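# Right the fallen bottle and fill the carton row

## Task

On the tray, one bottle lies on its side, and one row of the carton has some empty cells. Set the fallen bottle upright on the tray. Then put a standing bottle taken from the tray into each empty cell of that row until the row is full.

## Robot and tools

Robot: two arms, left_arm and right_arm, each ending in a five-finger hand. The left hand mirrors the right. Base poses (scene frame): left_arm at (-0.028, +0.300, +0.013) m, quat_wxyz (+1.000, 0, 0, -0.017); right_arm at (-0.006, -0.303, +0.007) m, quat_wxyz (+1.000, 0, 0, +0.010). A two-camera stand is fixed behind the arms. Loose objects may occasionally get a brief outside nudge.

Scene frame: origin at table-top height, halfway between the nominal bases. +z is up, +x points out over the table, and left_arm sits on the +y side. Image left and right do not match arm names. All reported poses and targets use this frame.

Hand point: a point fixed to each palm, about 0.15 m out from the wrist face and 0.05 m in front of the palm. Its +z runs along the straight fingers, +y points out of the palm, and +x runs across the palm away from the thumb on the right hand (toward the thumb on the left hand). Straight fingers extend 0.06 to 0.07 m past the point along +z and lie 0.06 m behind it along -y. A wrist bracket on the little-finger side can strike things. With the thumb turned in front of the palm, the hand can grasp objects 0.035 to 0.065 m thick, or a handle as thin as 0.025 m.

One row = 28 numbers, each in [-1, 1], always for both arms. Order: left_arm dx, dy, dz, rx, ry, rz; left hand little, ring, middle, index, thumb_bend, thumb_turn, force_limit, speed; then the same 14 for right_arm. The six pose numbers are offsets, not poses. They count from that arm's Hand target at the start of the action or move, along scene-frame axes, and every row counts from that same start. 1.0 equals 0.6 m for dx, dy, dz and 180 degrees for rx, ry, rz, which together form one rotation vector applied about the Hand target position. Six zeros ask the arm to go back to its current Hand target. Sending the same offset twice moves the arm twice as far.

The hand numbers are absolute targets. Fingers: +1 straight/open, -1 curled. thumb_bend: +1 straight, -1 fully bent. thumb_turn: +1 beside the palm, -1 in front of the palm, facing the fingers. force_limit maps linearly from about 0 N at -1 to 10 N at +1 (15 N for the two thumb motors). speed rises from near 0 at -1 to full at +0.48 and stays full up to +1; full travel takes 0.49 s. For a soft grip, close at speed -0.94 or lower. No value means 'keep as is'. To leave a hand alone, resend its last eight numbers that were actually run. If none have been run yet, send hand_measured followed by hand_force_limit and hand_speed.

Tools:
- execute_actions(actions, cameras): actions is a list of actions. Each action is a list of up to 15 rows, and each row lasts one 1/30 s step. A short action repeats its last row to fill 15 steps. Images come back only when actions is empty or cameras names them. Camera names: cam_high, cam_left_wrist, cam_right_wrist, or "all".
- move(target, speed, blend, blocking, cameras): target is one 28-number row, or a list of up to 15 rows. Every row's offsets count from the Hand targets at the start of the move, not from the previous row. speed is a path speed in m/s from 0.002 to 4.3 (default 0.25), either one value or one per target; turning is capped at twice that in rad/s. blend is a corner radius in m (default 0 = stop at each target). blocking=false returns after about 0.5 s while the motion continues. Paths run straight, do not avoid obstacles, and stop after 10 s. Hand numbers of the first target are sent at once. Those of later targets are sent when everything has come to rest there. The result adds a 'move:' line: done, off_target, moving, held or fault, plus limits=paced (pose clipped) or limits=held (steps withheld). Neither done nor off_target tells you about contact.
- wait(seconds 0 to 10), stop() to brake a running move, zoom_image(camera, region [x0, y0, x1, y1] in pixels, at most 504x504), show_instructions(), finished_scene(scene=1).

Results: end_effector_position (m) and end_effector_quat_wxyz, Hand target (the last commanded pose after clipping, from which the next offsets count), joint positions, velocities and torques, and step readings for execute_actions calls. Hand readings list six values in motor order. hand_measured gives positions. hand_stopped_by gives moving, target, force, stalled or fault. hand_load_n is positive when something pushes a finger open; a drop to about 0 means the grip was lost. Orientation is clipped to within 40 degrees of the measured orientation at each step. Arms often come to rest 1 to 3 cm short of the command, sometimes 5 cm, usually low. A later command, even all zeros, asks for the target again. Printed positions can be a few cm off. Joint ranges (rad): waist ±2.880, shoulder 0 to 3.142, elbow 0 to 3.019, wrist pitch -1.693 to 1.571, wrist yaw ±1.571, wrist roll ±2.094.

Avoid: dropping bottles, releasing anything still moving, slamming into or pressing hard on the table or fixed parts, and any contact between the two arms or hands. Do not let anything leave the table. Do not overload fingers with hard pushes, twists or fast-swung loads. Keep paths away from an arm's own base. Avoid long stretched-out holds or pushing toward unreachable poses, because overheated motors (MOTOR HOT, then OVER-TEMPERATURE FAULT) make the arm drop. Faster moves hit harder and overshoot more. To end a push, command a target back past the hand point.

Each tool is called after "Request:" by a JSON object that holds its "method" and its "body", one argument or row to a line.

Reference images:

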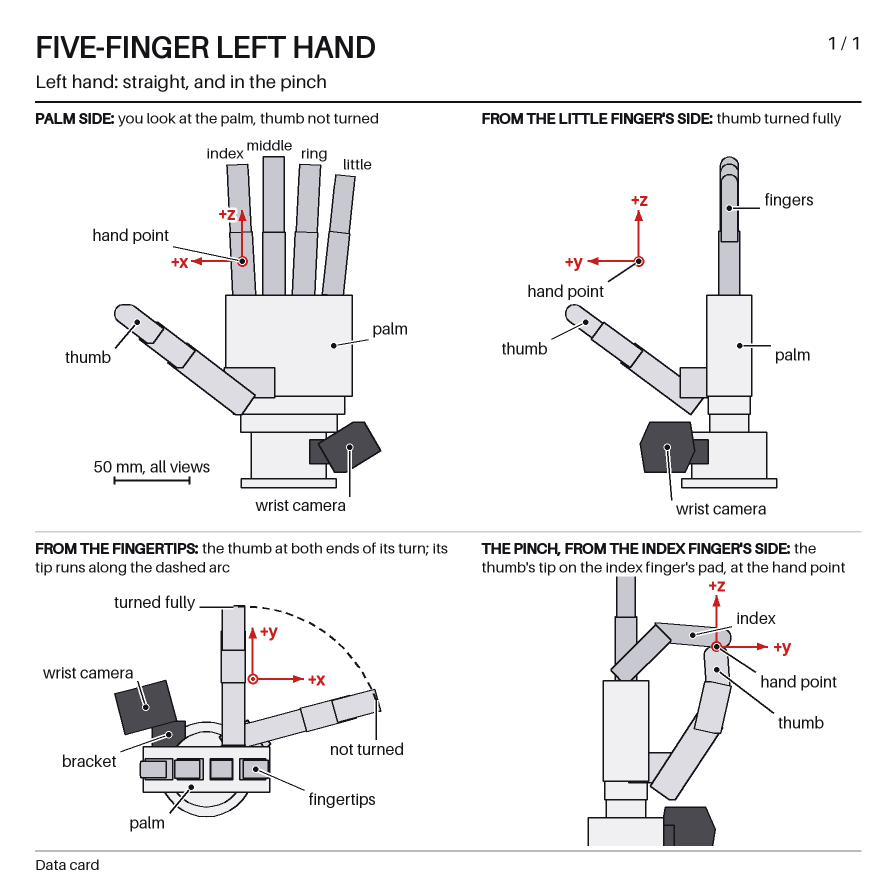

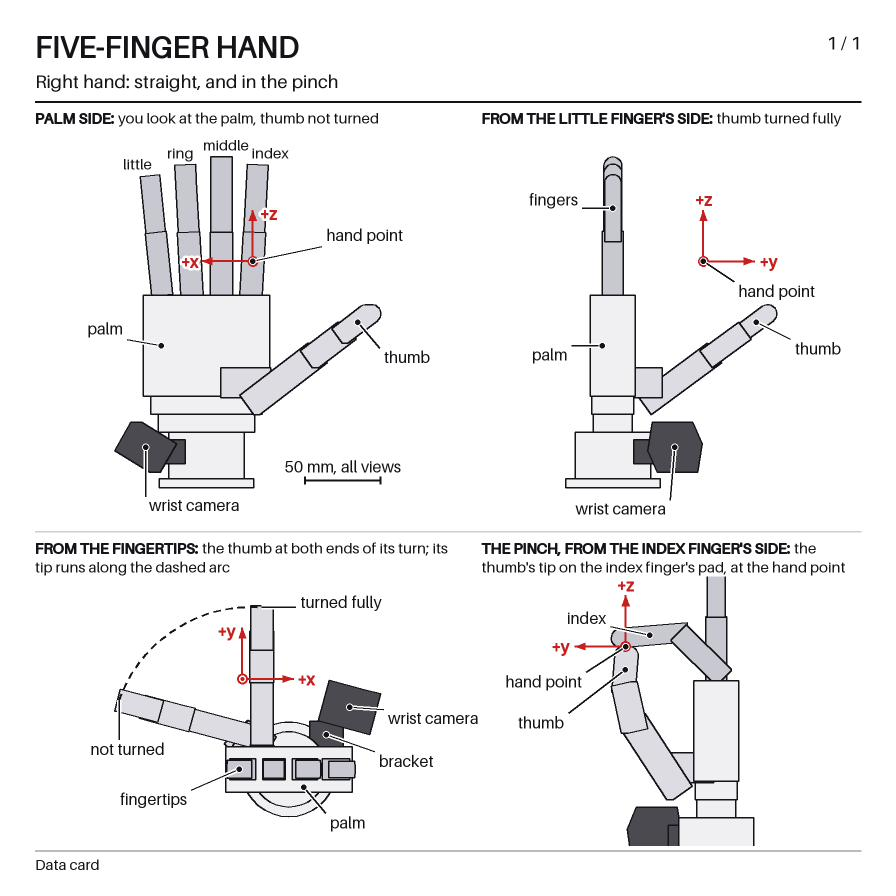

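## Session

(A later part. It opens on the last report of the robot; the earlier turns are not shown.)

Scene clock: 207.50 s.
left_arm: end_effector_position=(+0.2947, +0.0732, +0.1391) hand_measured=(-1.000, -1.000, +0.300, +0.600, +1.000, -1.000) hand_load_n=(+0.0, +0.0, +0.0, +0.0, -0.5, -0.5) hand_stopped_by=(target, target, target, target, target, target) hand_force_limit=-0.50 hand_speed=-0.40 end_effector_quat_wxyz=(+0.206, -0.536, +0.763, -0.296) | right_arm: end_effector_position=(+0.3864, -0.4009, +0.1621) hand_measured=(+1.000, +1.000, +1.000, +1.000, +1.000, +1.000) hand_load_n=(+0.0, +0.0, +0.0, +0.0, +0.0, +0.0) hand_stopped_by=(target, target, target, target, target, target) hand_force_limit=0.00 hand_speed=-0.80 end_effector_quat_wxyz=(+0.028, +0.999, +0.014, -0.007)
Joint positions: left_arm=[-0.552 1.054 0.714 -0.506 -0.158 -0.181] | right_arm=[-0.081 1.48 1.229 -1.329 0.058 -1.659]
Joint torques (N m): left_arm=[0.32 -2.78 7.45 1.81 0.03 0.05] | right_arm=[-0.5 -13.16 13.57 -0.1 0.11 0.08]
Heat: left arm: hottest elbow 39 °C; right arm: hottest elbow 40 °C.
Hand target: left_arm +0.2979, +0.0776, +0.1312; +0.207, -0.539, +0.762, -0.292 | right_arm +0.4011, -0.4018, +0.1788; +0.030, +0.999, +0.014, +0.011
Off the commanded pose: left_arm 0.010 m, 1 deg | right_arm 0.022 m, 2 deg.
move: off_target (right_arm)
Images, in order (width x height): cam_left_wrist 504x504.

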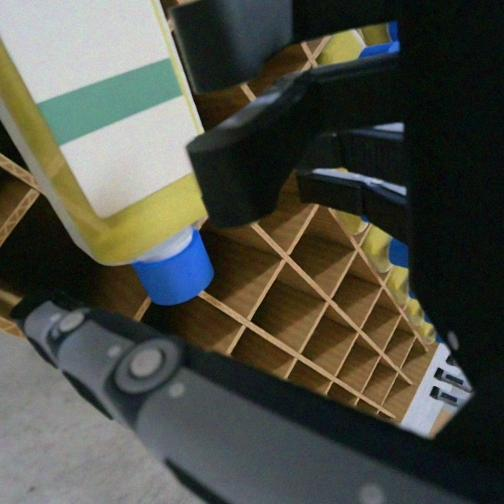

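Request:
{"method": "move", "body": {
  "target": [0.0117,0.0167,-0.0117,0,0,0,-1,-1,0.3,0.6,1.0,-1,-0.5,-0.4,0,0,0,0,0,0,1,1,1,1,1,1,0,-0.8],
  "speed": 0.06,
  "cameras": []
}}

Scene clock: 209.37 s.
left_arm: end_effector_position=(+0.3022, +0.0829, +0.1327) hand_measured=(-1.000, -1.000, +0.300, +0.600, +1.000, -1.000) hand_load_n=(+0.0, +0.0, +0.0, +0.0, +0.0, +0.0) hand_stopped_by=(target, target, target, target, target, target) hand_force_limit=-0.50 hand_speed=-0.40 end_effector_quat_wxyz=(+0.206, -0.536, +0.763, -0.297) | right_arm: end_effector_position=(+0.3864, -0.4009, +0.1621) hand_measured=(+1.000, +1.000, +1.000, +1.000, +1.000, +1.000) hand_load_n=(+0.0, +0.0, +0.0, +0.0, +0.0, +0.0) hand_stopped_by=(target, target, target, target, target, target) hand_force_limit=0.00 hand_speed=-0.80 end_effector_quat_wxyz=(+0.028, +0.999, +0.014, -0.007)
Joint positions: left_arm=[-0.512 1.063 0.701 -0.478 -0.132 -0.151] | right_arm=[-0.081 1.48 1.229 -1.329 0.058 -1.659]
Joint torques (N m): left_arm=[0.32 -2.78 7.36 1.92 0.05 0.05] | right_arm=[-0.5 -13.22 13.56 -0.12 0.1 0.08]
Heat: left arm: hottest elbow 39 °C; right arm: hottest elbow 40 °C.
Hand target: left_arm +0.3049, +0.0875, +0.1241; +0.207, -0.539, +0.763, -0.292 | right_arm +0.4011, -0.4018, +0.1788; +0.030, +0.999, +0.014, +0.011
Off the commanded pose: left_arm 0.010 m, 1 deg | right_arm 0.022 m, 2 deg.
move: off_target (right_arm)
No camera images: "cameras" was empty.

Request:
{"method": "move", "body": {
  "target": [
    [0,0,-0.007,0,0,0,-1,-1,0.3,0.6,1.0,-1,-0.5,-0.4,0,0,0,0,0,0,1,1,1,1,1,1,0,-0.8],
    [0,0,-0.007,0,0,0,-1,-1,-0.3,0.6,0.5,-1,-0.55,-0.88,0,0,0,0,0,0,1,1,1,1,1,1,0,-0.8]
  ],
  "speed": 0.06,
  "cameras": ["cam_left_wrist","cam_high"]
}}

Request:
{"method": "zoom_image", "body": {
  "camera": "cam_high",
  "region": [180, 120, 270, 210]
}}

Scene clock: 211.63 s.
left_arm: end_effector_position=(+0.3025, +0.0828, +0.1283) hand_measured=(-1.000, -1.000, +0.012, +0.600, +0.854, -1.000) hand_load_n=(+0.0, +0.0, +4.0, +0.0, +3.5, +0.5) hand_stopped_by=(target, target, force, target, force, target) hand_force_limit=-0.55 hand_speed=-0.88 end_effector_quat_wxyz=(+0.207, -0.536, +0.763, -0.297) | right_arm: end_effector_position=(+0.3864, -0.4009, +0.1621) hand_measured=(+1.000, +1.000, +1.000, +1.000, +1.000, +1.000) hand_load_n=(+0.0, +0.0, +0.5, +0.0, +0.0, +0.0) hand_stopped_by=(target, target, target, target, target, target) hand_force_limit=0.00 hand_speed=-0.80 end_effector_quat_wxyz=(+0.028, +0.999, +0.014, -0.007)
Joint positions: left_arm=[-0.512 1.069 0.692 -0.463 -0.132 -0.15] | right_arm=[-0.081 1.48 1.229 -1.329 0.058 -1.659]
Joint torques (N m): left_arm=[0.26 -2.84 7.32 1.84 0.03 0.03] | right_arm=[-0.44 -13.22 13.56 -0.12 0.11 0.08]
Heat: left arm: hottest elbow 39 °C; right arm: hottest elbow 40 °C.
Hand target: left_arm +0.3050, +0.0877, +0.1200; +0.207, -0.539, +0.762, -0.292 | right_arm +0.4011, -0.4018, +0.1788; +0.030, +0.999, +0.014, +0.011
Off the commanded pose: left_arm 0.010 m, 1 deg | right_arm 0.022 m, 2 deg.
move: off_target (right_arm)
Images, in order (width x height): cam_high 504x504, cam_left_wrist 504x504.

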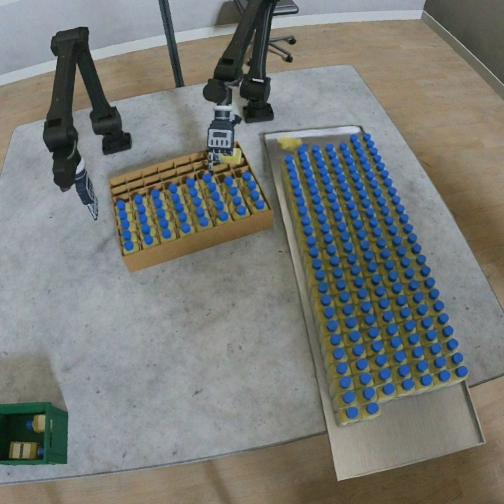

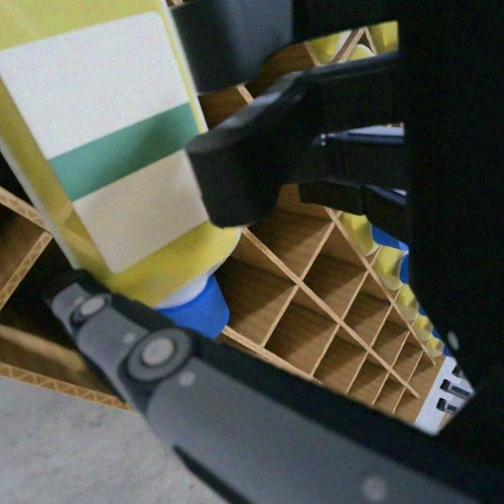

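Scaled by 5.600.

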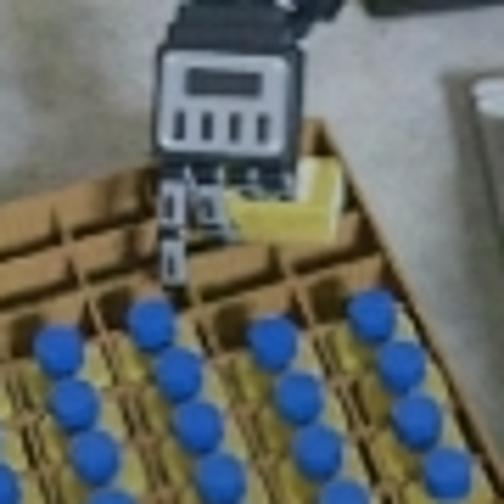

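Request:
{"method": "move", "body": {
  "target": [0.015,0.02,0.14,0,0,0,-1,-1,-0.3,0.6,0.5,-1,-0.55,-0.88,0,0,0,0,0,0,1,1,1,1,1,1,0,-0.8],
  "speed": 0.08,
  "cameras": ["cam_left_wrist","cam_high"]
}}

Request:
{"method": "zoom_image", "body": {
  "camera": "cam_high",
  "region": [180, 100, 270, 190]
}}

Scene clock: 213.53 s.
left_arm: end_effector_position=(+0.2985, +0.1018, +0.1744) hand_measured=(-1.000, -1.000, +0.012, +0.600, +0.854, -1.000) hand_load_n=(+0.0, +0.0, +3.0, +0.0, +2.0, +0.5) hand_stopped_by=(target, target, force, target, force, target) hand_force_limit=-0.55 hand_speed=-0.88 end_effector_quat_wxyz=(+0.195, -0.540, +0.772, -0.272) | right_arm: end_effector_position=(+0.3864, -0.4009, +0.1621) hand_measured=(+1.000, +1.000, +1.000, +1.000, +1.000, +1.000) hand_load_n=(+0.0, +0.0, +0.0, +0.0, +0.0, +0.0) hand_stopped_by=(target, target, target, target, target, target) hand_force_limit=0.00 hand_speed=-0.80 end_effector_quat_wxyz=(+0.028, +0.999, +0.014, -0.007)
Joint positions: left_arm=[-0.464 1.022 0.809 -0.681 -0.101 -0.113] | right_arm=[-0.081 1.48 1.229 -1.329 0.058 -1.659]
Joint torques (N m): left_arm=[0.38 -4.37 12.56 0.69 0.06 0.03] | right_arm=[-0.5 -13.22 13.57 -0.1 0.1 0.08]
Heat: left arm: hottest elbow 39 °C; right arm: hottest elbow 40 °C.
Hand target: left_arm +0.3139, +0.0995, +0.2040; +0.207, -0.539, +0.763, -0.292 | right_arm +0.4011, -0.4018, +0.1788; +0.030, +0.999, +0.014, +0.011
Off the commanded pose: left_arm 0.033 m, 3 deg | right_arm 0.022 m, 2 deg.
move: off_target (left_arm, right_arm)
Images, in order (width x height): cam_high 504x504, cam_left_wrist 504x504.

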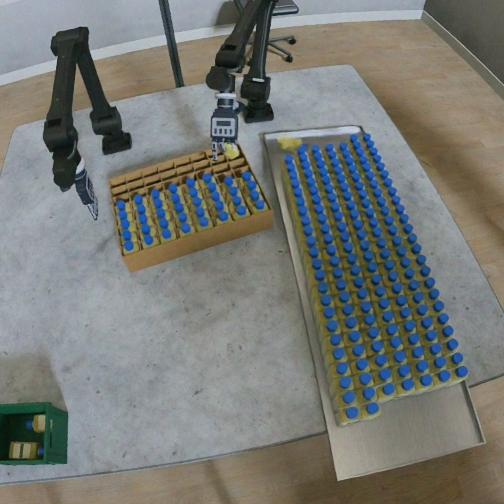

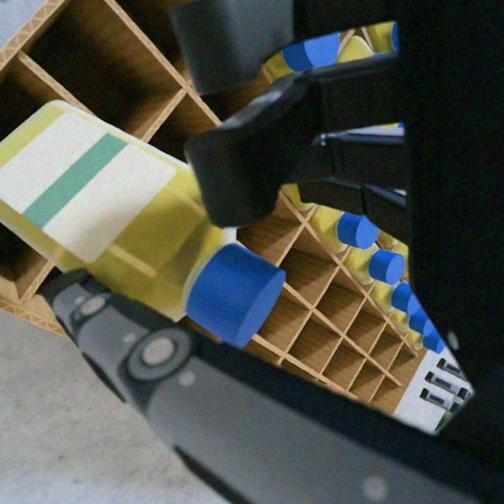

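Scaled by 5.600.

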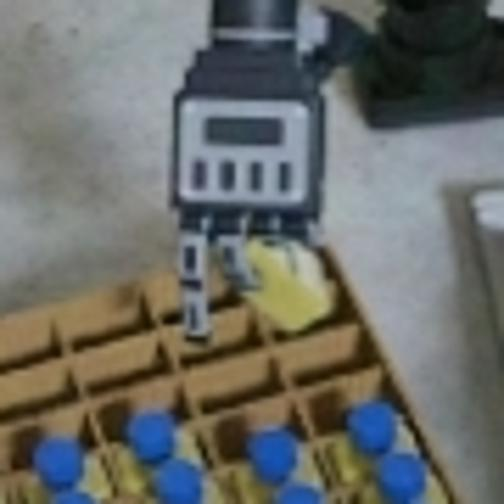

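Request:
{"method": "move", "body": {
  "target": [0.0,0.0,0.1,0,0,0,-1,-1,-0.3,0.6,0.5,-1,-0.55,-0.88,0,0,0,0,0,0,1,1,1,1,1,1,0,-0.8],
  "speed": 0.1,
  "cameras": ["cam_left_wrist","cam_high"]
}}

Request:
{"method": "zoom_image", "body": {
  "camera": "cam_high",
  "region": [180, 80, 270, 170]
}}

Scene clock: 215.00 s.
left_arm: end_effector_position=(+0.3005, +0.1009, +0.2329) hand_measured=(-1.000, -1.000, +0.012, +0.600, +0.854, -1.000) hand_load_n=(+0.0, +0.0, +2.5, +0.0, +2.0, +0.0) hand_stopped_by=(target, target, force, target, force, target) hand_force_limit=-0.55 hand_speed=-0.88 end_effector_quat_wxyz=(+0.194, -0.540, +0.773, -0.271) | right_arm: end_effector_position=(+0.3864, -0.4009, +0.1621) hand_measured=(+1.000, +1.000, +1.000, +1.000, +1.000, +1.000) hand_load_n=(+0.0, +0.0, +0.0, +0.0, +0.0, +0.0) hand_stopped_by=(target, target, target, target, target, target) hand_force_limit=0.00 hand_speed=-0.80 end_effector_quat_wxyz=(+0.028, +0.999, +0.014, -0.007)
Joint positions: left_arm=[-0.464 1.008 0.956 -0.846 -0.101 -0.113] | right_arm=[-0.081 1.48 1.229 -1.329 0.058 -1.659]
Joint torques (N m): left_arm=[0.26 -4.19 12.94 0.73 0.04 0.03] | right_arm=[-0.5 -13.22 13.56 -0.1 0.11 0.08]
Heat: left arm: hottest elbow 39 °C; right arm: hottest elbow 40 °C.
Hand target: left_arm +0.3140, +0.0996, +0.2639; +0.207, -0.539, +0.762, -0.292 | right_arm +0.4011, -0.4018, +0.1788; +0.030, +0.999, +0.014, +0.011
Off the commanded pose: left_arm 0.034 m, 3 deg | right_arm 0.022 m, 2 deg.
move: off_target (left_arm, right_arm)
Images, in order (width x height): cam_high 504x504, cam_left_wrist 504x504.

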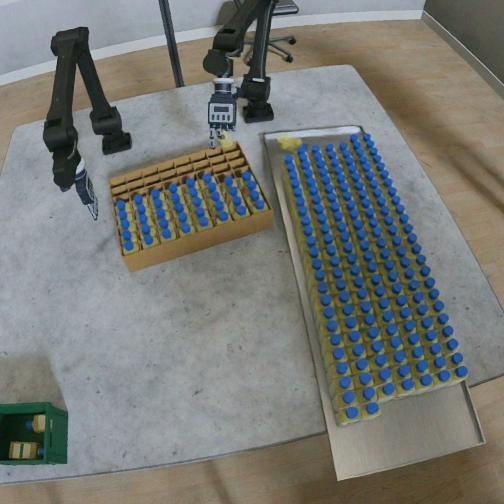

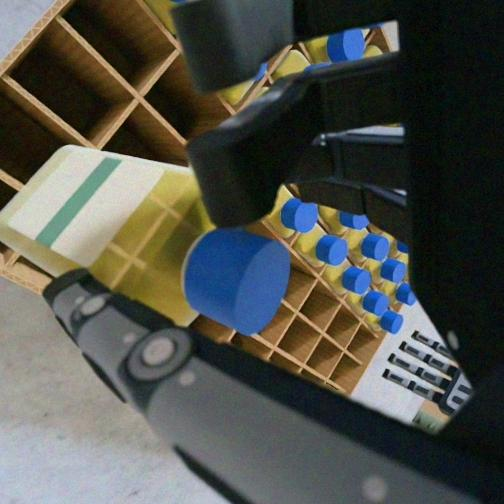

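Scaled by 5.600.

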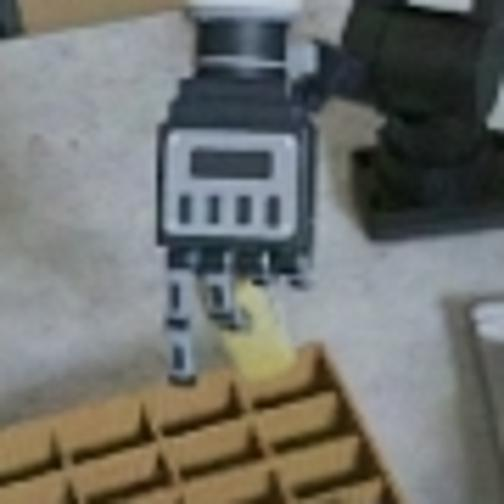

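Request:
{"method": "move", "body": {
  "target": [
    [-0.03,0.15,0,0,0,-0.15,-1,-1,-0.3,0.6,0.5,-1,-0.55,-0.88,0,0,0,0,0,0,1,1,1,1,1,1,0,-0.8],
    [-0.06,0.3507,-0.1065,0,0,-0.3611,-1,-1,-0.3,0.6,0.5,-1,-0.55,-0.88,0,0,0,0,0,0,1,1,1,1,1,1,0,-0.8]
  ],
  "speed": 0.2,
  "blend": [0.03,0],
  "cameras": ["cam_left_wrist","cam_high"]
}}

Request:
{"method": "zoom_image", "body": {
  "camera": "cam_high",
  "region": [210, 70, 340, 200]
}}

Scene clock: 223.57 s.
left_arm: end_effector_position=(+0.2643, +0.3018, +0.1870) hand_measured=(-1.000, -1.000, +0.012, +0.600, +0.854, -1.000) hand_load_n=(-0.5, +0.0, +2.5, +0.0, +2.0, +0.0) hand_stopped_by=(target, target, force, target, force, target) hand_force_limit=-0.55 hand_speed=-0.88 end_effector_quat_wxyz=(+0.004, -0.045, +0.932, -0.359) | right_arm: end_effector_position=(+0.3864, -0.4009, +0.1621) hand_measured=(+1.000, +1.000, +1.000, +1.000, +1.000, +1.000) hand_load_n=(+0.0, +0.0, +0.0, +0.0, +0.0, +0.0) hand_stopped_by=(target, target, target, target, target, target) hand_force_limit=0.00 hand_speed=-0.80 end_effector_quat_wxyz=(+0.028, +0.999, +0.014, -0.007)
Joint positions: left_arm=[0.31 1.267 1.051 -1.548 0.714 1.822] | right_arm=[-0.081 1.48 1.229 -1.329 0.058 -1.659]
Joint torques (N m): left_arm=[0.38 -4.78 10.95 -0.73 0.5 0.04] | right_arm=[-0.44 -13.16 13.56 -0.12 0.11 0.08]
Heat: left arm: hottest elbow 39 °C; right arm: hottest elbow 40 °C.
Hand target: left_arm +0.2780, +0.3100, +0.2001; +0.018, -0.045, +0.933, -0.358 | right_arm +0.4011, -0.4018, +0.1788; +0.030, +0.999, +0.014, +0.011
Off the commanded pose: left_arm 0.021 m, 2 deg | right_arm 0.022 m, 2 deg.
move: off_target (left_arm, right_arm)
Images, in order (width x height): cam_high 504x504, cam_left_wrist 504x504.

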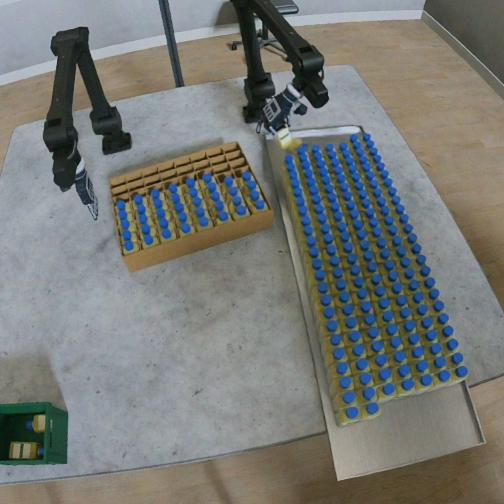

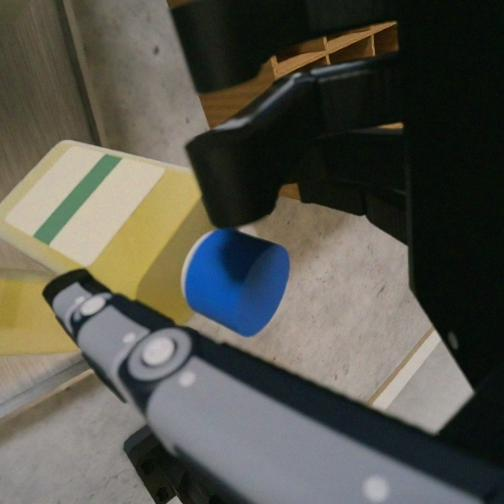

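Scaled by 3.877.

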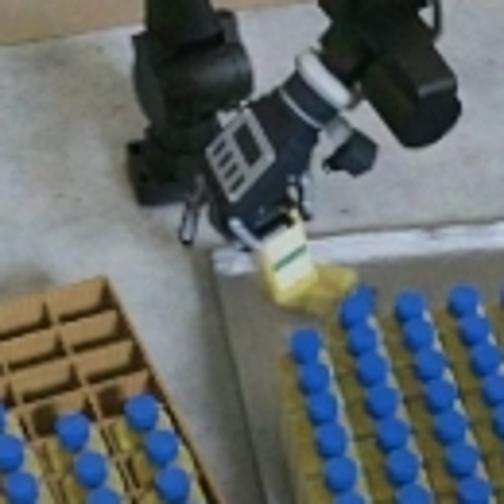

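Request:
{"method": "zoom_image", "body": {
  "camera": "cam_high",
  "region": [255, 110, 325, 180]
}}

Request:
{"method": "zoom_image", "body": {
  "camera": "cam_left_wrist",
  "region": [0, 100, 300, 400]
}}

Scaled by 7.200.

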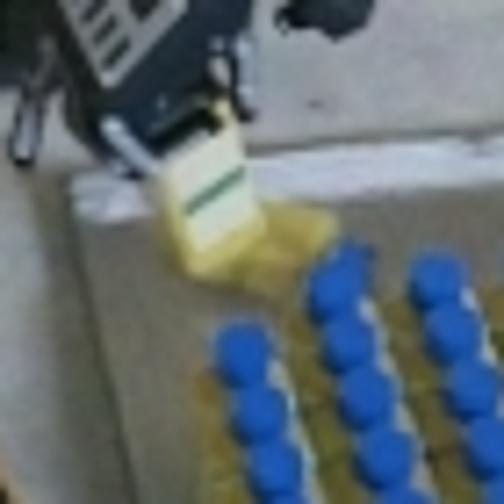

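Scaled by 1.680.

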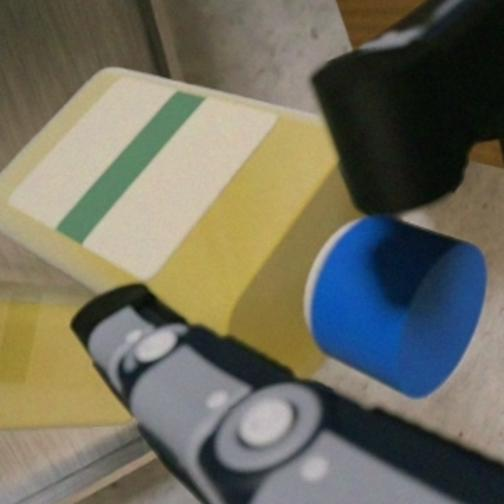

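Request:
{"method": "move", "body": {
  "target": [0.0117,-0.0183,-0.1467,0,0,0,-1,-1,-0.3,0.6,0.5,-1,-0.55,-0.88,0,0,0,0,0,0,1,1,1,1,1,1,0,-0.8],
  "speed": 0.1,
  "cameras": ["cam_left_wrist","cam_high"]
}}

Request:
{"method": "zoom_image", "body": {
  "camera": "cam_high",
  "region": [255, 110, 325, 180]
}}

Scene clock: 229.27 s.
left_arm: end_effector_position=(+0.2852, +0.3047, +0.1165) hand_measured=(-1.000, -1.000, +0.012, +0.600, +0.854, -1.000) hand_load_n=(+0.0, +0.0, +2.5, +0.0, +2.0, +0.5) hand_stopped_by=(target, target, force, target, force, target) hand_force_limit=-0.55 hand_speed=-0.88 end_effector_quat_wxyz=(+0.024, -0.046, +0.934, -0.355) | right_arm: end_effector_position=(+0.3864, -0.4009, +0.1621) hand_measured=(+1.000, +1.000, +1.000, +1.000, +1.000, +1.000) hand_load_n=(+0.0, +0.0, +0.0, -0.5, +0.0, +0.0) hand_stopped_by=(target, target, target, target, target, target) hand_force_limit=0.00 hand_speed=-0.80 end_effector_quat_wxyz=(+0.028, +0.999, +0.014, -0.007)
Joint positions: left_arm=[0.303 1.348 0.938 -1.295 0.717 1.791] | right_arm=[-0.081 1.48 1.229 -1.329 0.058 -1.659]
Joint torques (N m): left_arm=[-1.9 -5.66 6.49 0.18 0.63 -0.11] | right_arm=[-0.44 -13.22 13.56 -0.1 0.11 0.08]
Heat: left arm: hottest elbow 38 °C; right arm: hottest elbow 40 °C.
Hand target: left_arm +0.2850, +0.2991, +0.1119; +0.017, -0.045, +0.933, -0.357 | right_arm +0.4011, -0.4018, +0.1788; +0.030, +0.999, +0.014, +0.011
Off the commanded pose: left_arm 0.007 m, 1 deg | right_arm 0.022 m, 2 deg.
move: off_target (right_arm)
Images, in order (width x height): cam_high 504x504, cam_left_wrist 504x504.

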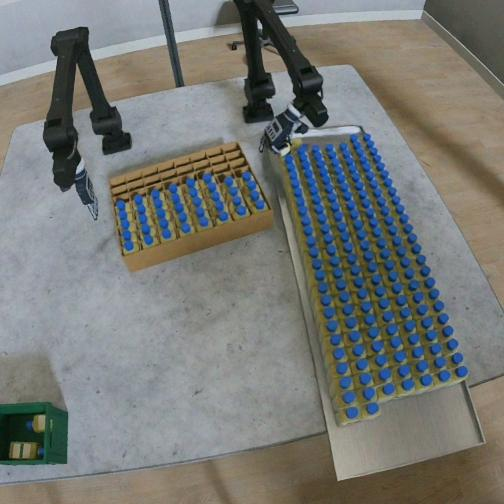

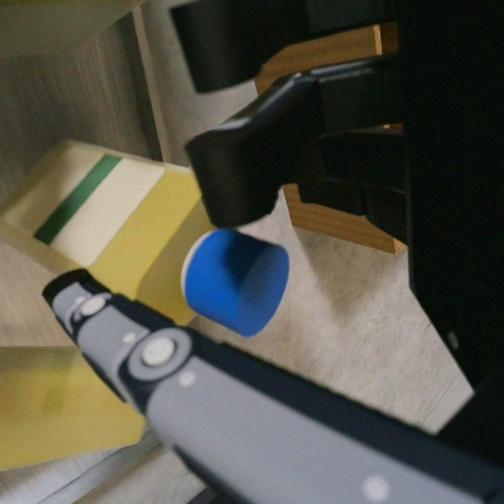

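Scaled by 7.200.

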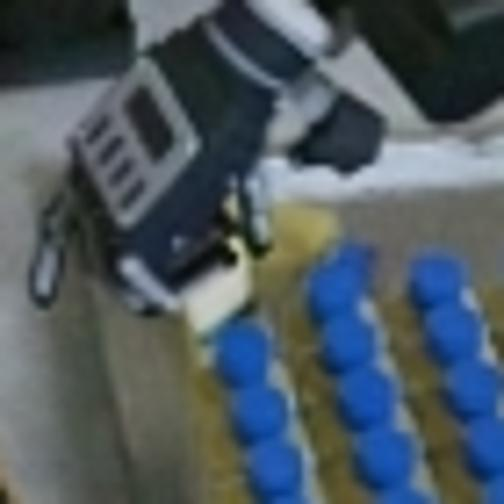

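Request:
{"method": "move", "body": {
  "target": [0,0,-0.035,0,0,0,-1,-1,-0.3,0.6,0.5,-1,-0.55,-0.88,0,0,0,0,0,0,1,1,1,1,1,1,0,-0.8],
  "speed": 0.05,
  "cameras": ["cam_left_wrist"]
}}

Scene clock: 230.43 s.
left_arm: end_effector_position=(+0.2899, +0.3057, +0.1054) hand_measured=(-1.000, -1.000, +0.012, +0.600, +0.854, -1.000) hand_load_n=(+0.0, +0.0, +1.0, +0.0, +3.0, +0.5) hand_stopped_by=(target, target, force, target, force, target) hand_force_limit=-0.55 hand_speed=-0.88 end_effector_quat_wxyz=(+0.033, -0.046, +0.934, -0.353) | right_arm: end_effector_position=(+0.3864, -0.4009, +0.1621) hand_measured=(+1.000, +1.000, +1.000, +1.000, +1.000, +1.000) hand_load_n=(+0.5, +0.0, +0.0, +0.0, -0.5, +0.0) hand_stopped_by=(target, target, target, target, target, target) hand_force_limit=0.00 hand_speed=-0.80 end_effector_quat_wxyz=(+0.028, +0.999, +0.014, -0.007)
Joint positions: left_arm=[0.303 1.359 0.919 -1.242 0.718 1.783] | right_arm=[-0.081 1.48 1.229 -1.329 0.058 -1.659]
Joint torques (N m): left_arm=[-1.9 -4.48 5.24 0.46 0.59 -0.03] | right_arm=[-0.44 -13.22 13.56 -0.1 0.11 0.08]
Heat: left arm: hottest elbow 38 °C; right arm: hottest elbow 40 °C.
Hand target: left_arm +0.2850, +0.2990, +0.0910; +0.017, -0.045, +0.933, -0.358 | right_arm +0.4011, -0.4018, +0.1788; +0.030, +0.999, +0.014, +0.011
Off the commanded pose: left_arm 0.017 m, 2 deg | right_arm 0.022 m, 2 deg.
move: off_target (left_arm, right_arm)
Images, in order (width x height): cam_left_wrist 504x504.

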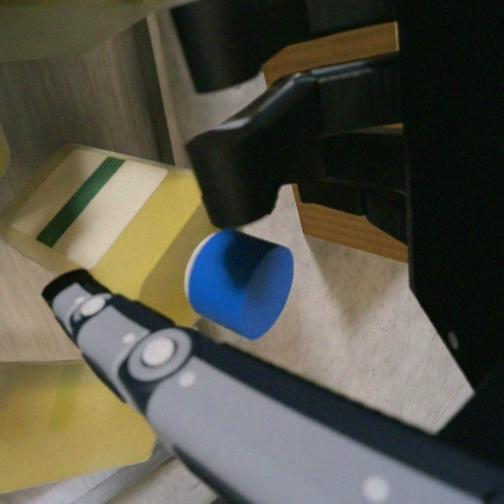

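Request:
{"method": "zoom_image", "body": {
  "camera": "cam_left_wrist",
  "region": [0, 110, 300, 350]
}}

Scaled by 1.680.

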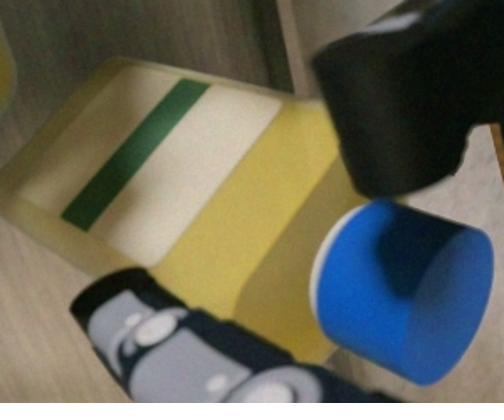

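Request:
{"method": "move", "body": {
  "target": [
    [0,0,0.02,0,0,0,-1,-1,-0.3,0.6,0.5,-1,-0.55,-0.88,0,0,0,0,0,0,1,1,1,1,1,1,0,-0.8],
    [0,0,0.02,0,0,0,-1,-1,0.06,0.6,0.95,-1,-0.55,-0.9,0,0,0,0,0,0,1,1,1,1,1,1,0,-0.8]
  ],
  "speed": 0.05,
  "cameras": ["cam_left_wrist","cam_high"]
}}

Request:
{"method": "zoom_image", "body": {
  "camera": "cam_left_wrist",
  "region": [0, 110, 300, 350]
}}

Scene clock: 234.73 s.
left_arm: end_effector_position=(+0.2880, +0.3050, +0.1058) hand_measured=(-1.000, -1.000, +0.060, +0.600, +0.950, -1.000) hand_load_n=(+0.0, +0.0, +0.0, +0.0, +0.0, +0.0) hand_stopped_by=(target, target, target, target, target, target) hand_force_limit=-0.55 hand_speed=-0.90 end_effector_quat_wxyz=(+0.030, -0.047, +0.934, -0.354) | right_arm: end_effector_position=(+0.3864, -0.4009, +0.1621) hand_measured=(+1.000, +1.000, +1.000, +1.000, +1.000, +1.000) hand_load_n=(+0.0, +0.0, +0.0, +0.0, +0.0, +0.0) hand_stopped_by=(target, target, target, target, target, target) hand_force_limit=0.00 hand_speed=-0.80 end_effector_quat_wxyz=(+0.028, +0.999, +0.014, -0.007)
Joint positions: left_arm=[0.303 1.359 0.919 -1.25 0.719 1.783] | right_arm=[-0.081 1.48 1.229 -1.329 0.058 -1.659]
Joint torques (N m): left_arm=[-1.9 -5.66 6.72 -0.44 0.56 -0.04] | right_arm=[-0.5 -13.16 13.57 -0.1 0.11 0.08]
Heat: left arm: hottest elbow 38 °C; right arm: hottest elbow 40 °C.
Hand target: left_arm +0.2850, +0.2990, +0.1030; +0.018, -0.045, +0.933, -0.358 | right_arm +0.4011, -0.4018, +0.1788; +0.030, +0.999, +0.014, +0.011
Off the commanded pose: left_arm 0.007 m, 1 deg | right_arm 0.022 m, 2 deg.
move: off_target (right_arm)
Images, in order (width x height): cam_high 504x504, cam_left_wrist 504x504.

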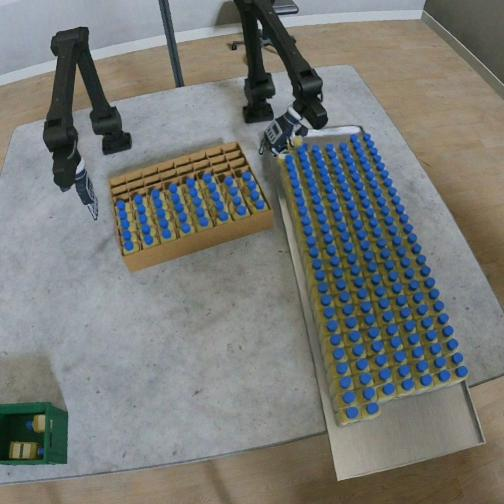

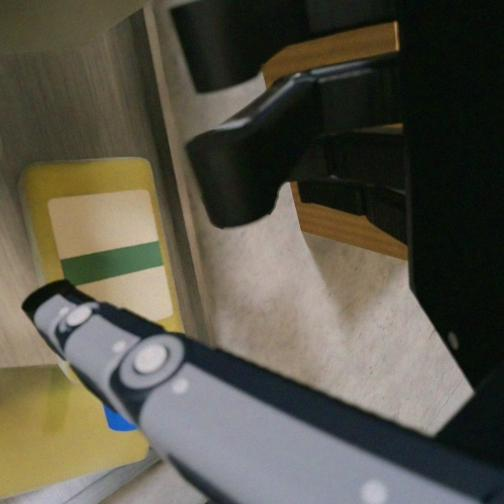

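Scaled by 1.680.

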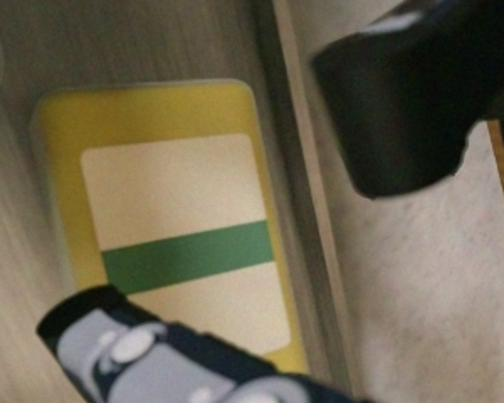

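Request:
{"method": "move", "body": {
  "target": [0.0,-0.02,0.2,0,0,0,-1,-1,0.3,0.6,1.0,-1,-0.55,-0.5,0,0,0,0,0,0,1,1,1,1,1,1,0,-0.8],
  "speed": 0.15,
  "cameras": ["cam_left_wrist","cam_high"]
}}

Request:
{"method": "zoom_image", "body": {
  "camera": "cam_high",
  "region": [255, 110, 325, 180]
}}

Scene clock: 238.77 s.
left_arm: end_effector_position=(+0.2747, +0.2894, +0.2082) hand_measured=(-1.000, -1.000, +0.300, +0.600, +1.000, -1.000) hand_load_n=(+0.0, +0.0, +0.0, +0.0, +0.0, +0.0) hand_stopped_by=(target, target, target, target, target, target) hand_force_limit=-0.55 hand_speed=-0.50 end_effector_quat_wxyz=(+0.007, -0.054, +0.932, -0.359) | right_arm: end_effector_position=(+0.3864, -0.4009, +0.1621) hand_measured=(+1.000, +1.000, +1.000, +1.000, +1.000, +1.000) hand_load_n=(+0.0, +0.0, -0.5, +0.0, +0.0, +0.0) hand_stopped_by=(target, target, target, target, target, target) hand_force_limit=0.00 hand_speed=-0.80 end_effector_quat_wxyz=(+0.028, +0.999, +0.014, -0.007)
Joint positions: left_arm=[0.269 1.261 1.104 -1.555 0.724 1.744] | right_arm=[-0.081 1.48 1.229 -1.329 0.058 -1.659]
Joint torques (N m): left_arm=[-1.85 -5.77 10.65 -0.61 0.53 -0.08] | right_arm=[-0.44 -13.16 13.57 -0.12 0.11 0.08]
Heat: left arm: hottest elbow 38 °C; right arm: hottest elbow 40 °C.
Hand target: left_arm +0.2850, +0.2870, +0.2231; +0.018, -0.045, +0.933, -0.358 | right_arm +0.4011, -0.4018, +0.1788; +0.030, +0.999, +0.014, +0.011
Off the commanded pose: left_arm 0.018 m, 2 deg | right_arm 0.022 m, 2 deg.
move: off_target (left_arm, right_arm)
Images, in order (width x height): cam_high 504x504, cam_left_wrist 504x504.

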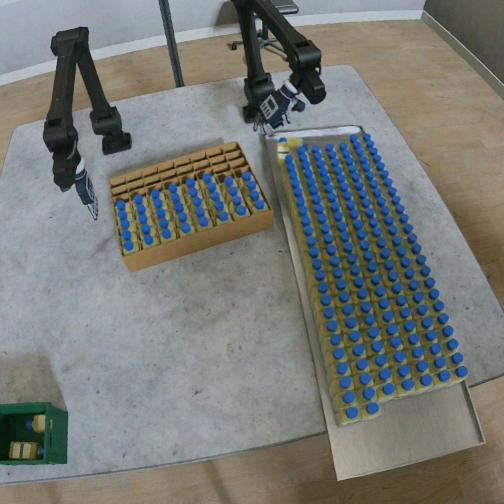

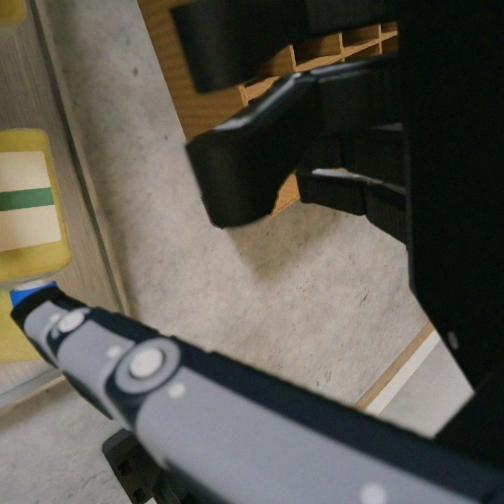

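Scaled by 7.200.

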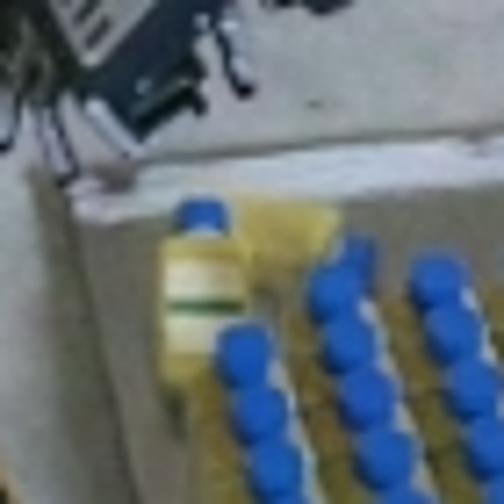

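Request:
{"method": "move", "body": {
  "target": [-0.008,0.125,0.028,0,0,0.0556,-1,-1,0.3,0.6,1.0,-1,-0.55,-0.5,0,0,0,0,0,0,1,1,1,1,1,1,0,-0.8],
  "speed": 0.2,
  "cameras": ["cam_left_wrist"]
}}

Request:
{"method": "zoom_image", "body": {
  "camera": "cam_left_wrist",
  "region": [0, 60, 250, 310]
}}

Scene clock: 243.73 s.
left_arm: end_effector_position=(+0.2701, +0.3528, +0.2296) hand_measured=(-1.000, -1.000, +0.300, +0.600, +1.000, -1.000) hand_load_n=(+0.0, +0.0, +0.0, +0.0, +0.0, +0.0) hand_stopped_by=(target, target, target, target, target, target) hand_force_limit=-0.55 hand_speed=-0.50 end_effector_quat_wxyz=(+0.038, -0.127, +0.924, -0.358) | right_arm: end_effector_position=(+0.3864, -0.4009, +0.1621) hand_measured=(+1.000, +1.000, +1.000, +1.000, +1.000, +1.000) hand_load_n=(+0.0, +0.0, -0.5, +0.0, +0.0, +0.0) hand_stopped_by=(target, target, target, target, target, target) hand_force_limit=0.00 hand_speed=-0.80 end_effector_quat_wxyz=(+0.028, +0.999, +0.014, -0.007)
Joint positions: left_arm=[0.473 1.267 1.166 -1.644 0.719 1.803] | right_arm=[-0.081 1.48 1.229 -1.329 0.058 -1.659]
Joint torques (N m): left_arm=[0.21 -4.72 10.69 -0.62 0.44 0.04] | right_arm=[-0.44 -13.16 13.57 -0.12 0.1 0.08]
Heat: left arm: hottest elbow 39 °C; right arm: hottest elbow 41 °C.
Hand target: left_arm +0.2802, +0.3619, +0.2398; +0.049, -0.126, +0.925, -0.355 | right_arm +0.4011, -0.4018, +0.1788; +0.030, +0.999, +0.014, +0.011
Off the commanded pose: left_arm 0.017 m, 1 deg | right_arm 0.022 m, 2 deg.
move: off_target (left_arm, right_arm)
Images, in order (width x height): cam_left_wrist 504x504.

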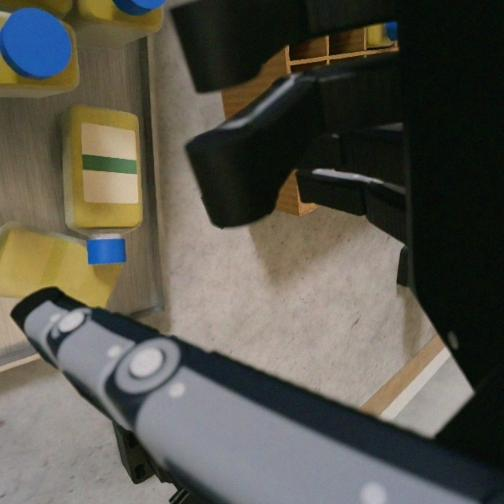

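Scaled by 2.016.

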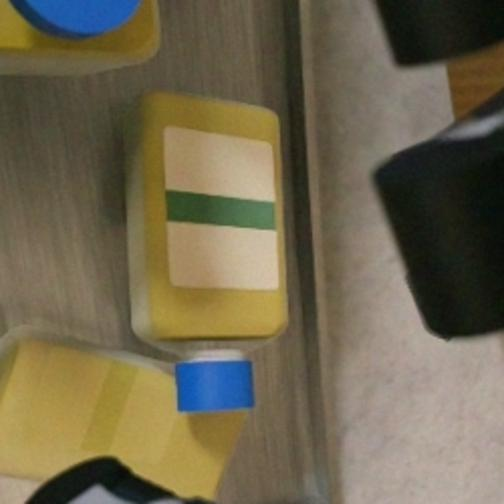

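Request:
{"method": "move", "body": {
  "target": [-0.0803,-0.0715,-0.208,0,0,-0.1,-1,-1,0.3,0.6,1.0,-1,-0.55,-0.5,0,0,0,0,0,0,1,1,1,1,1,1,0,-0.8],
  "speed": 0.15,
  "cameras": ["cam_left_wrist","cam_high"]
}}

Request:
{"method": "zoom_image", "body": {
  "camera": "cam_high",
  "region": [255, 110, 325, 180]
}}

Scene clock: 251.47 s.
left_arm: end_effector_position=(+0.2328, +0.3225, +0.1224) hand_measured=(-1.000, -1.000, +0.300, +0.600, +1.000, -1.000) hand_load_n=(+0.5, +0.0, +0.0, +0.0, +0.0, +0.0) hand_stopped_by=(target, target, target, target, target, target) hand_force_limit=-0.55 hand_speed=-0.50 end_effector_quat_wxyz=(+0.000, +0.012, +0.934, -0.357) | right_arm: end_effector_position=(+0.3864, -0.4009, +0.1621) hand_measured=(+1.000, +1.000, +1.000, +1.000, +1.000, +1.000) hand_load_n=(+0.0, +0.0, +0.0, +0.0, +0.0, +0.0) hand_stopped_by=(target, target, target, target, target, target) hand_force_limit=0.00 hand_speed=-0.80 end_effector_quat_wxyz=(+0.028, +0.999, +0.014, -0.007)
Joint positions: left_arm=[0.387 1.286 0.889 -1.482 0.674 2.057] | right_arm=[-0.081 1.48 1.229 -1.329 0.058 -1.659]
Joint torques (N m): left_arm=[-1.96 -4.01 5.97 -0.06 0.31 0.05] | right_arm=[-0.5 -13.22 13.56 -0.1 0.11 0.08]
Heat: left arm: hottest elbow 39 °C; right arm: hottest elbow 41 °C.
Hand target: left_arm +0.2321, +0.3191, +0.1151; -0.007, +0.021, +0.934, -0.358 | right_arm +0.4011, -0.4018, +0.1788; +0.030, +0.999, +0.014, +0.011
Off the commanded pose: left_arm 0.008 m, 1 deg | right_arm 0.022 m, 2 deg.
move: off_target (right_arm)
Images, in order (width x height): cam_high 504x504, cam_left_wrist 504x504.

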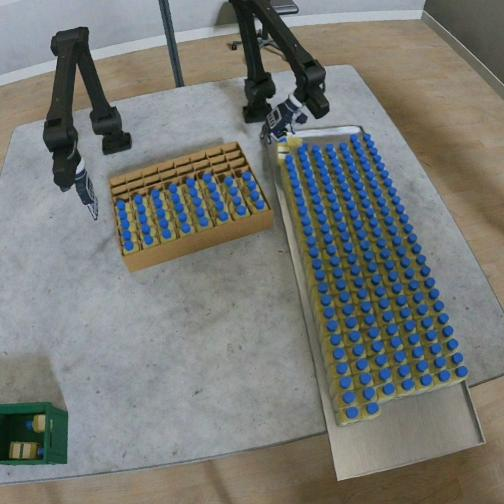

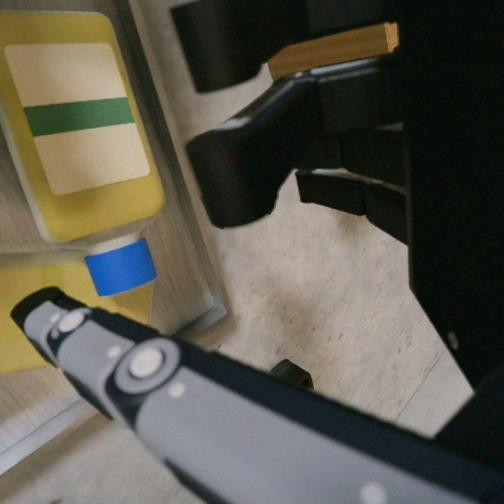

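Scaled by 7.200.

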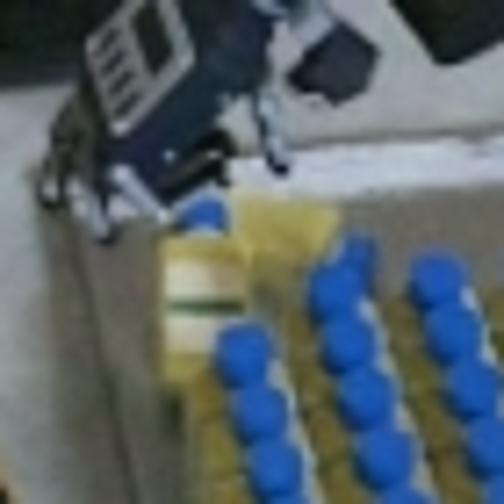

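Request:
{"method": "move", "body": {
  "target": [
    [0.039,0.0007,-0.03,0,0,0,-1,-1,0.6,0.3,1.0,-1,-0.55,-0.5,0,0,0,0,0,0,1,1,1,1,1,1,0,-0.8],
    [0.039,0.0007,-0.07,0,0,0,-1,-1,0.6,0.3,1.0,-1,-0.55,-0.5,0,0,0,0,0,0,1,1,1,1,1,1,0,-0.8]
  ],
  "speed": 0.1,
  "blend": [0.01,0],
  "cameras": ["cam_left_wrist"]
}}

Scene clock: 254.33 s.
left_arm: end_effector_position=(+0.2573, +0.3250, +0.0802) hand_measured=(-1.000, -1.000, +0.600, +0.300, +1.000, -1.000) hand_load_n=(+0.0, +0.0, +0.0, +0.0, +0.0, +0.0) hand_stopped_by=(target, target, target, target, target, target) hand_force_limit=-0.55 hand_speed=-0.50 end_effector_quat_wxyz=(+0.002, +0.019, +0.935, -0.355) | right_arm: end_effector_position=(+0.3864, -0.4009, +0.1621) hand_measured=(+1.000, +1.000, +1.000, +1.000, +1.000, +1.000) hand_load_n=(+0.0, +0.0, +0.0, +0.0, +0.0, +0.0) hand_stopped_by=(target, target, target, target, target, target) hand_force_limit=0.00 hand_speed=-0.80 end_effector_quat_wxyz=(+0.028, +0.999, +0.014, -0.007)
Joint positions: left_arm=[0.365 1.399 0.874 -1.338 0.674 2.045] | right_arm=[-0.081 1.48 1.229 -1.329 0.058 -1.659]
Joint torques (N m): left_arm=[-1.9 -5.13 5.59 -0.01 0.53 -0.08] | right_arm=[-0.44 -13.16 13.55 -0.12 0.11 0.08]
Heat: left arm: hottest elbow 39 °C; right arm: hottest elbow 41 °C.
Hand target: left_arm +0.2554, +0.3195, +0.0730; -0.008, +0.020, +0.934, -0.358 | right_arm +0.4011, -0.4018, +0.1788; +0.030, +0.999, +0.014, +0.011
Off the commanded pose: left_arm 0.009 m, 1 deg | right_arm 0.022 m, 2 deg.
move: off_target (right_arm)
Images, in order (width x height): cam_left_wrist 504x504.

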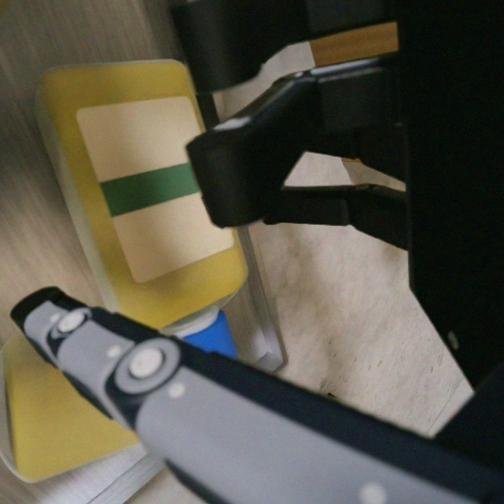

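Request:
{"method": "execute_actions", "body": {
  "actions": []
}}

Scene clock: 256.33 s.
left_arm: end_effector_position=(+0.2573, +0.3250, +0.0802) hand_measured=(-1.000, -1.000, +0.600, +0.300, +1.000, -1.000) hand_load_n=(+0.5, +0.0, -0.5, +0.0, +0.0, +0.0) hand_stopped_by=(target, target, target, target, target, target) hand_force_limit=-0.55 hand_speed=-0.50 end_effector_quat_wxyz=(+0.002, +0.019, +0.935, -0.355) | right_arm: end_effector_position=(+0.3864, -0.4009, +0.1621) hand_measured=(+1.000, +1.000, +1.000, +1.000, +1.000, +1.000) hand_load_n=(+0.0, +0.0, +0.0, +0.0, +0.0, +0.0) hand_stopped_by=(target, target, target, target, target, target) hand_force_limit=0.00 hand_speed=-0.80 end_effector_quat_wxyz=(+0.028, +0.999, +0.014, -0.007)
Joint positions: left_arm=[0.365 1.399 0.874 -1.338 0.674 2.045] | right_arm=[-0.081 1.48 1.229 -1.329 0.058 -1.659]
Joint velocities: within noise
Joint torques (N m): left_arm=[-1.96 -5.19 5.59 -0.02 0.53 -0.08] | right_arm=[-0.44 -13.22 13.57 -0.1 0.1 0.08]
Heat: left arm: hottest elbow 39 °C; right arm: hottest elbow 41 °C.
Hand target: left_arm +0.2554, +0.3195, +0.0730; -0.008, +0.020, +0.934, -0.358 | right_arm +0.4011, -0.4018, +0.1788; +0.030, +0.999, +0.014, +0.011
Off the commanded pose: left_arm 0.009 m, 1 deg | right_arm 0.022 m, 2 deg.

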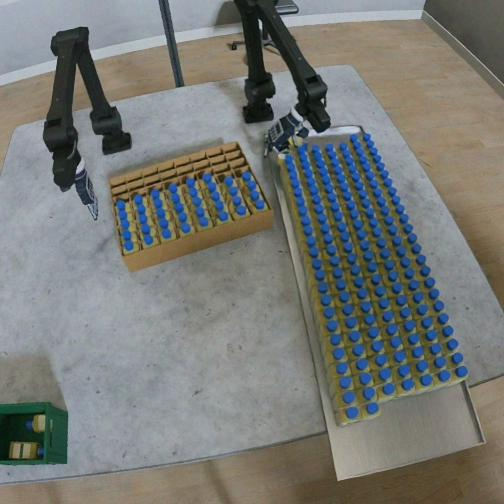

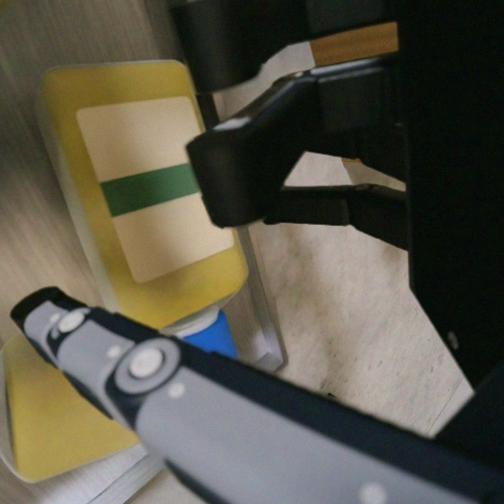

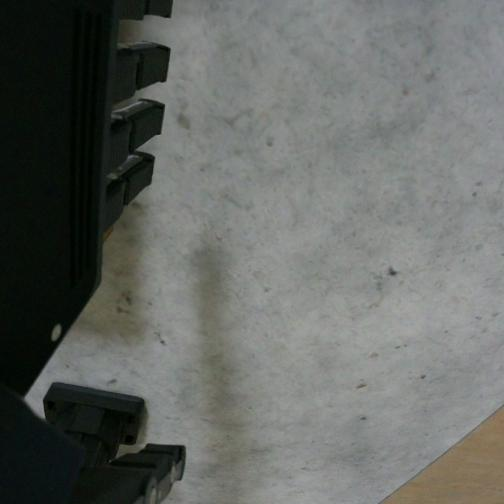

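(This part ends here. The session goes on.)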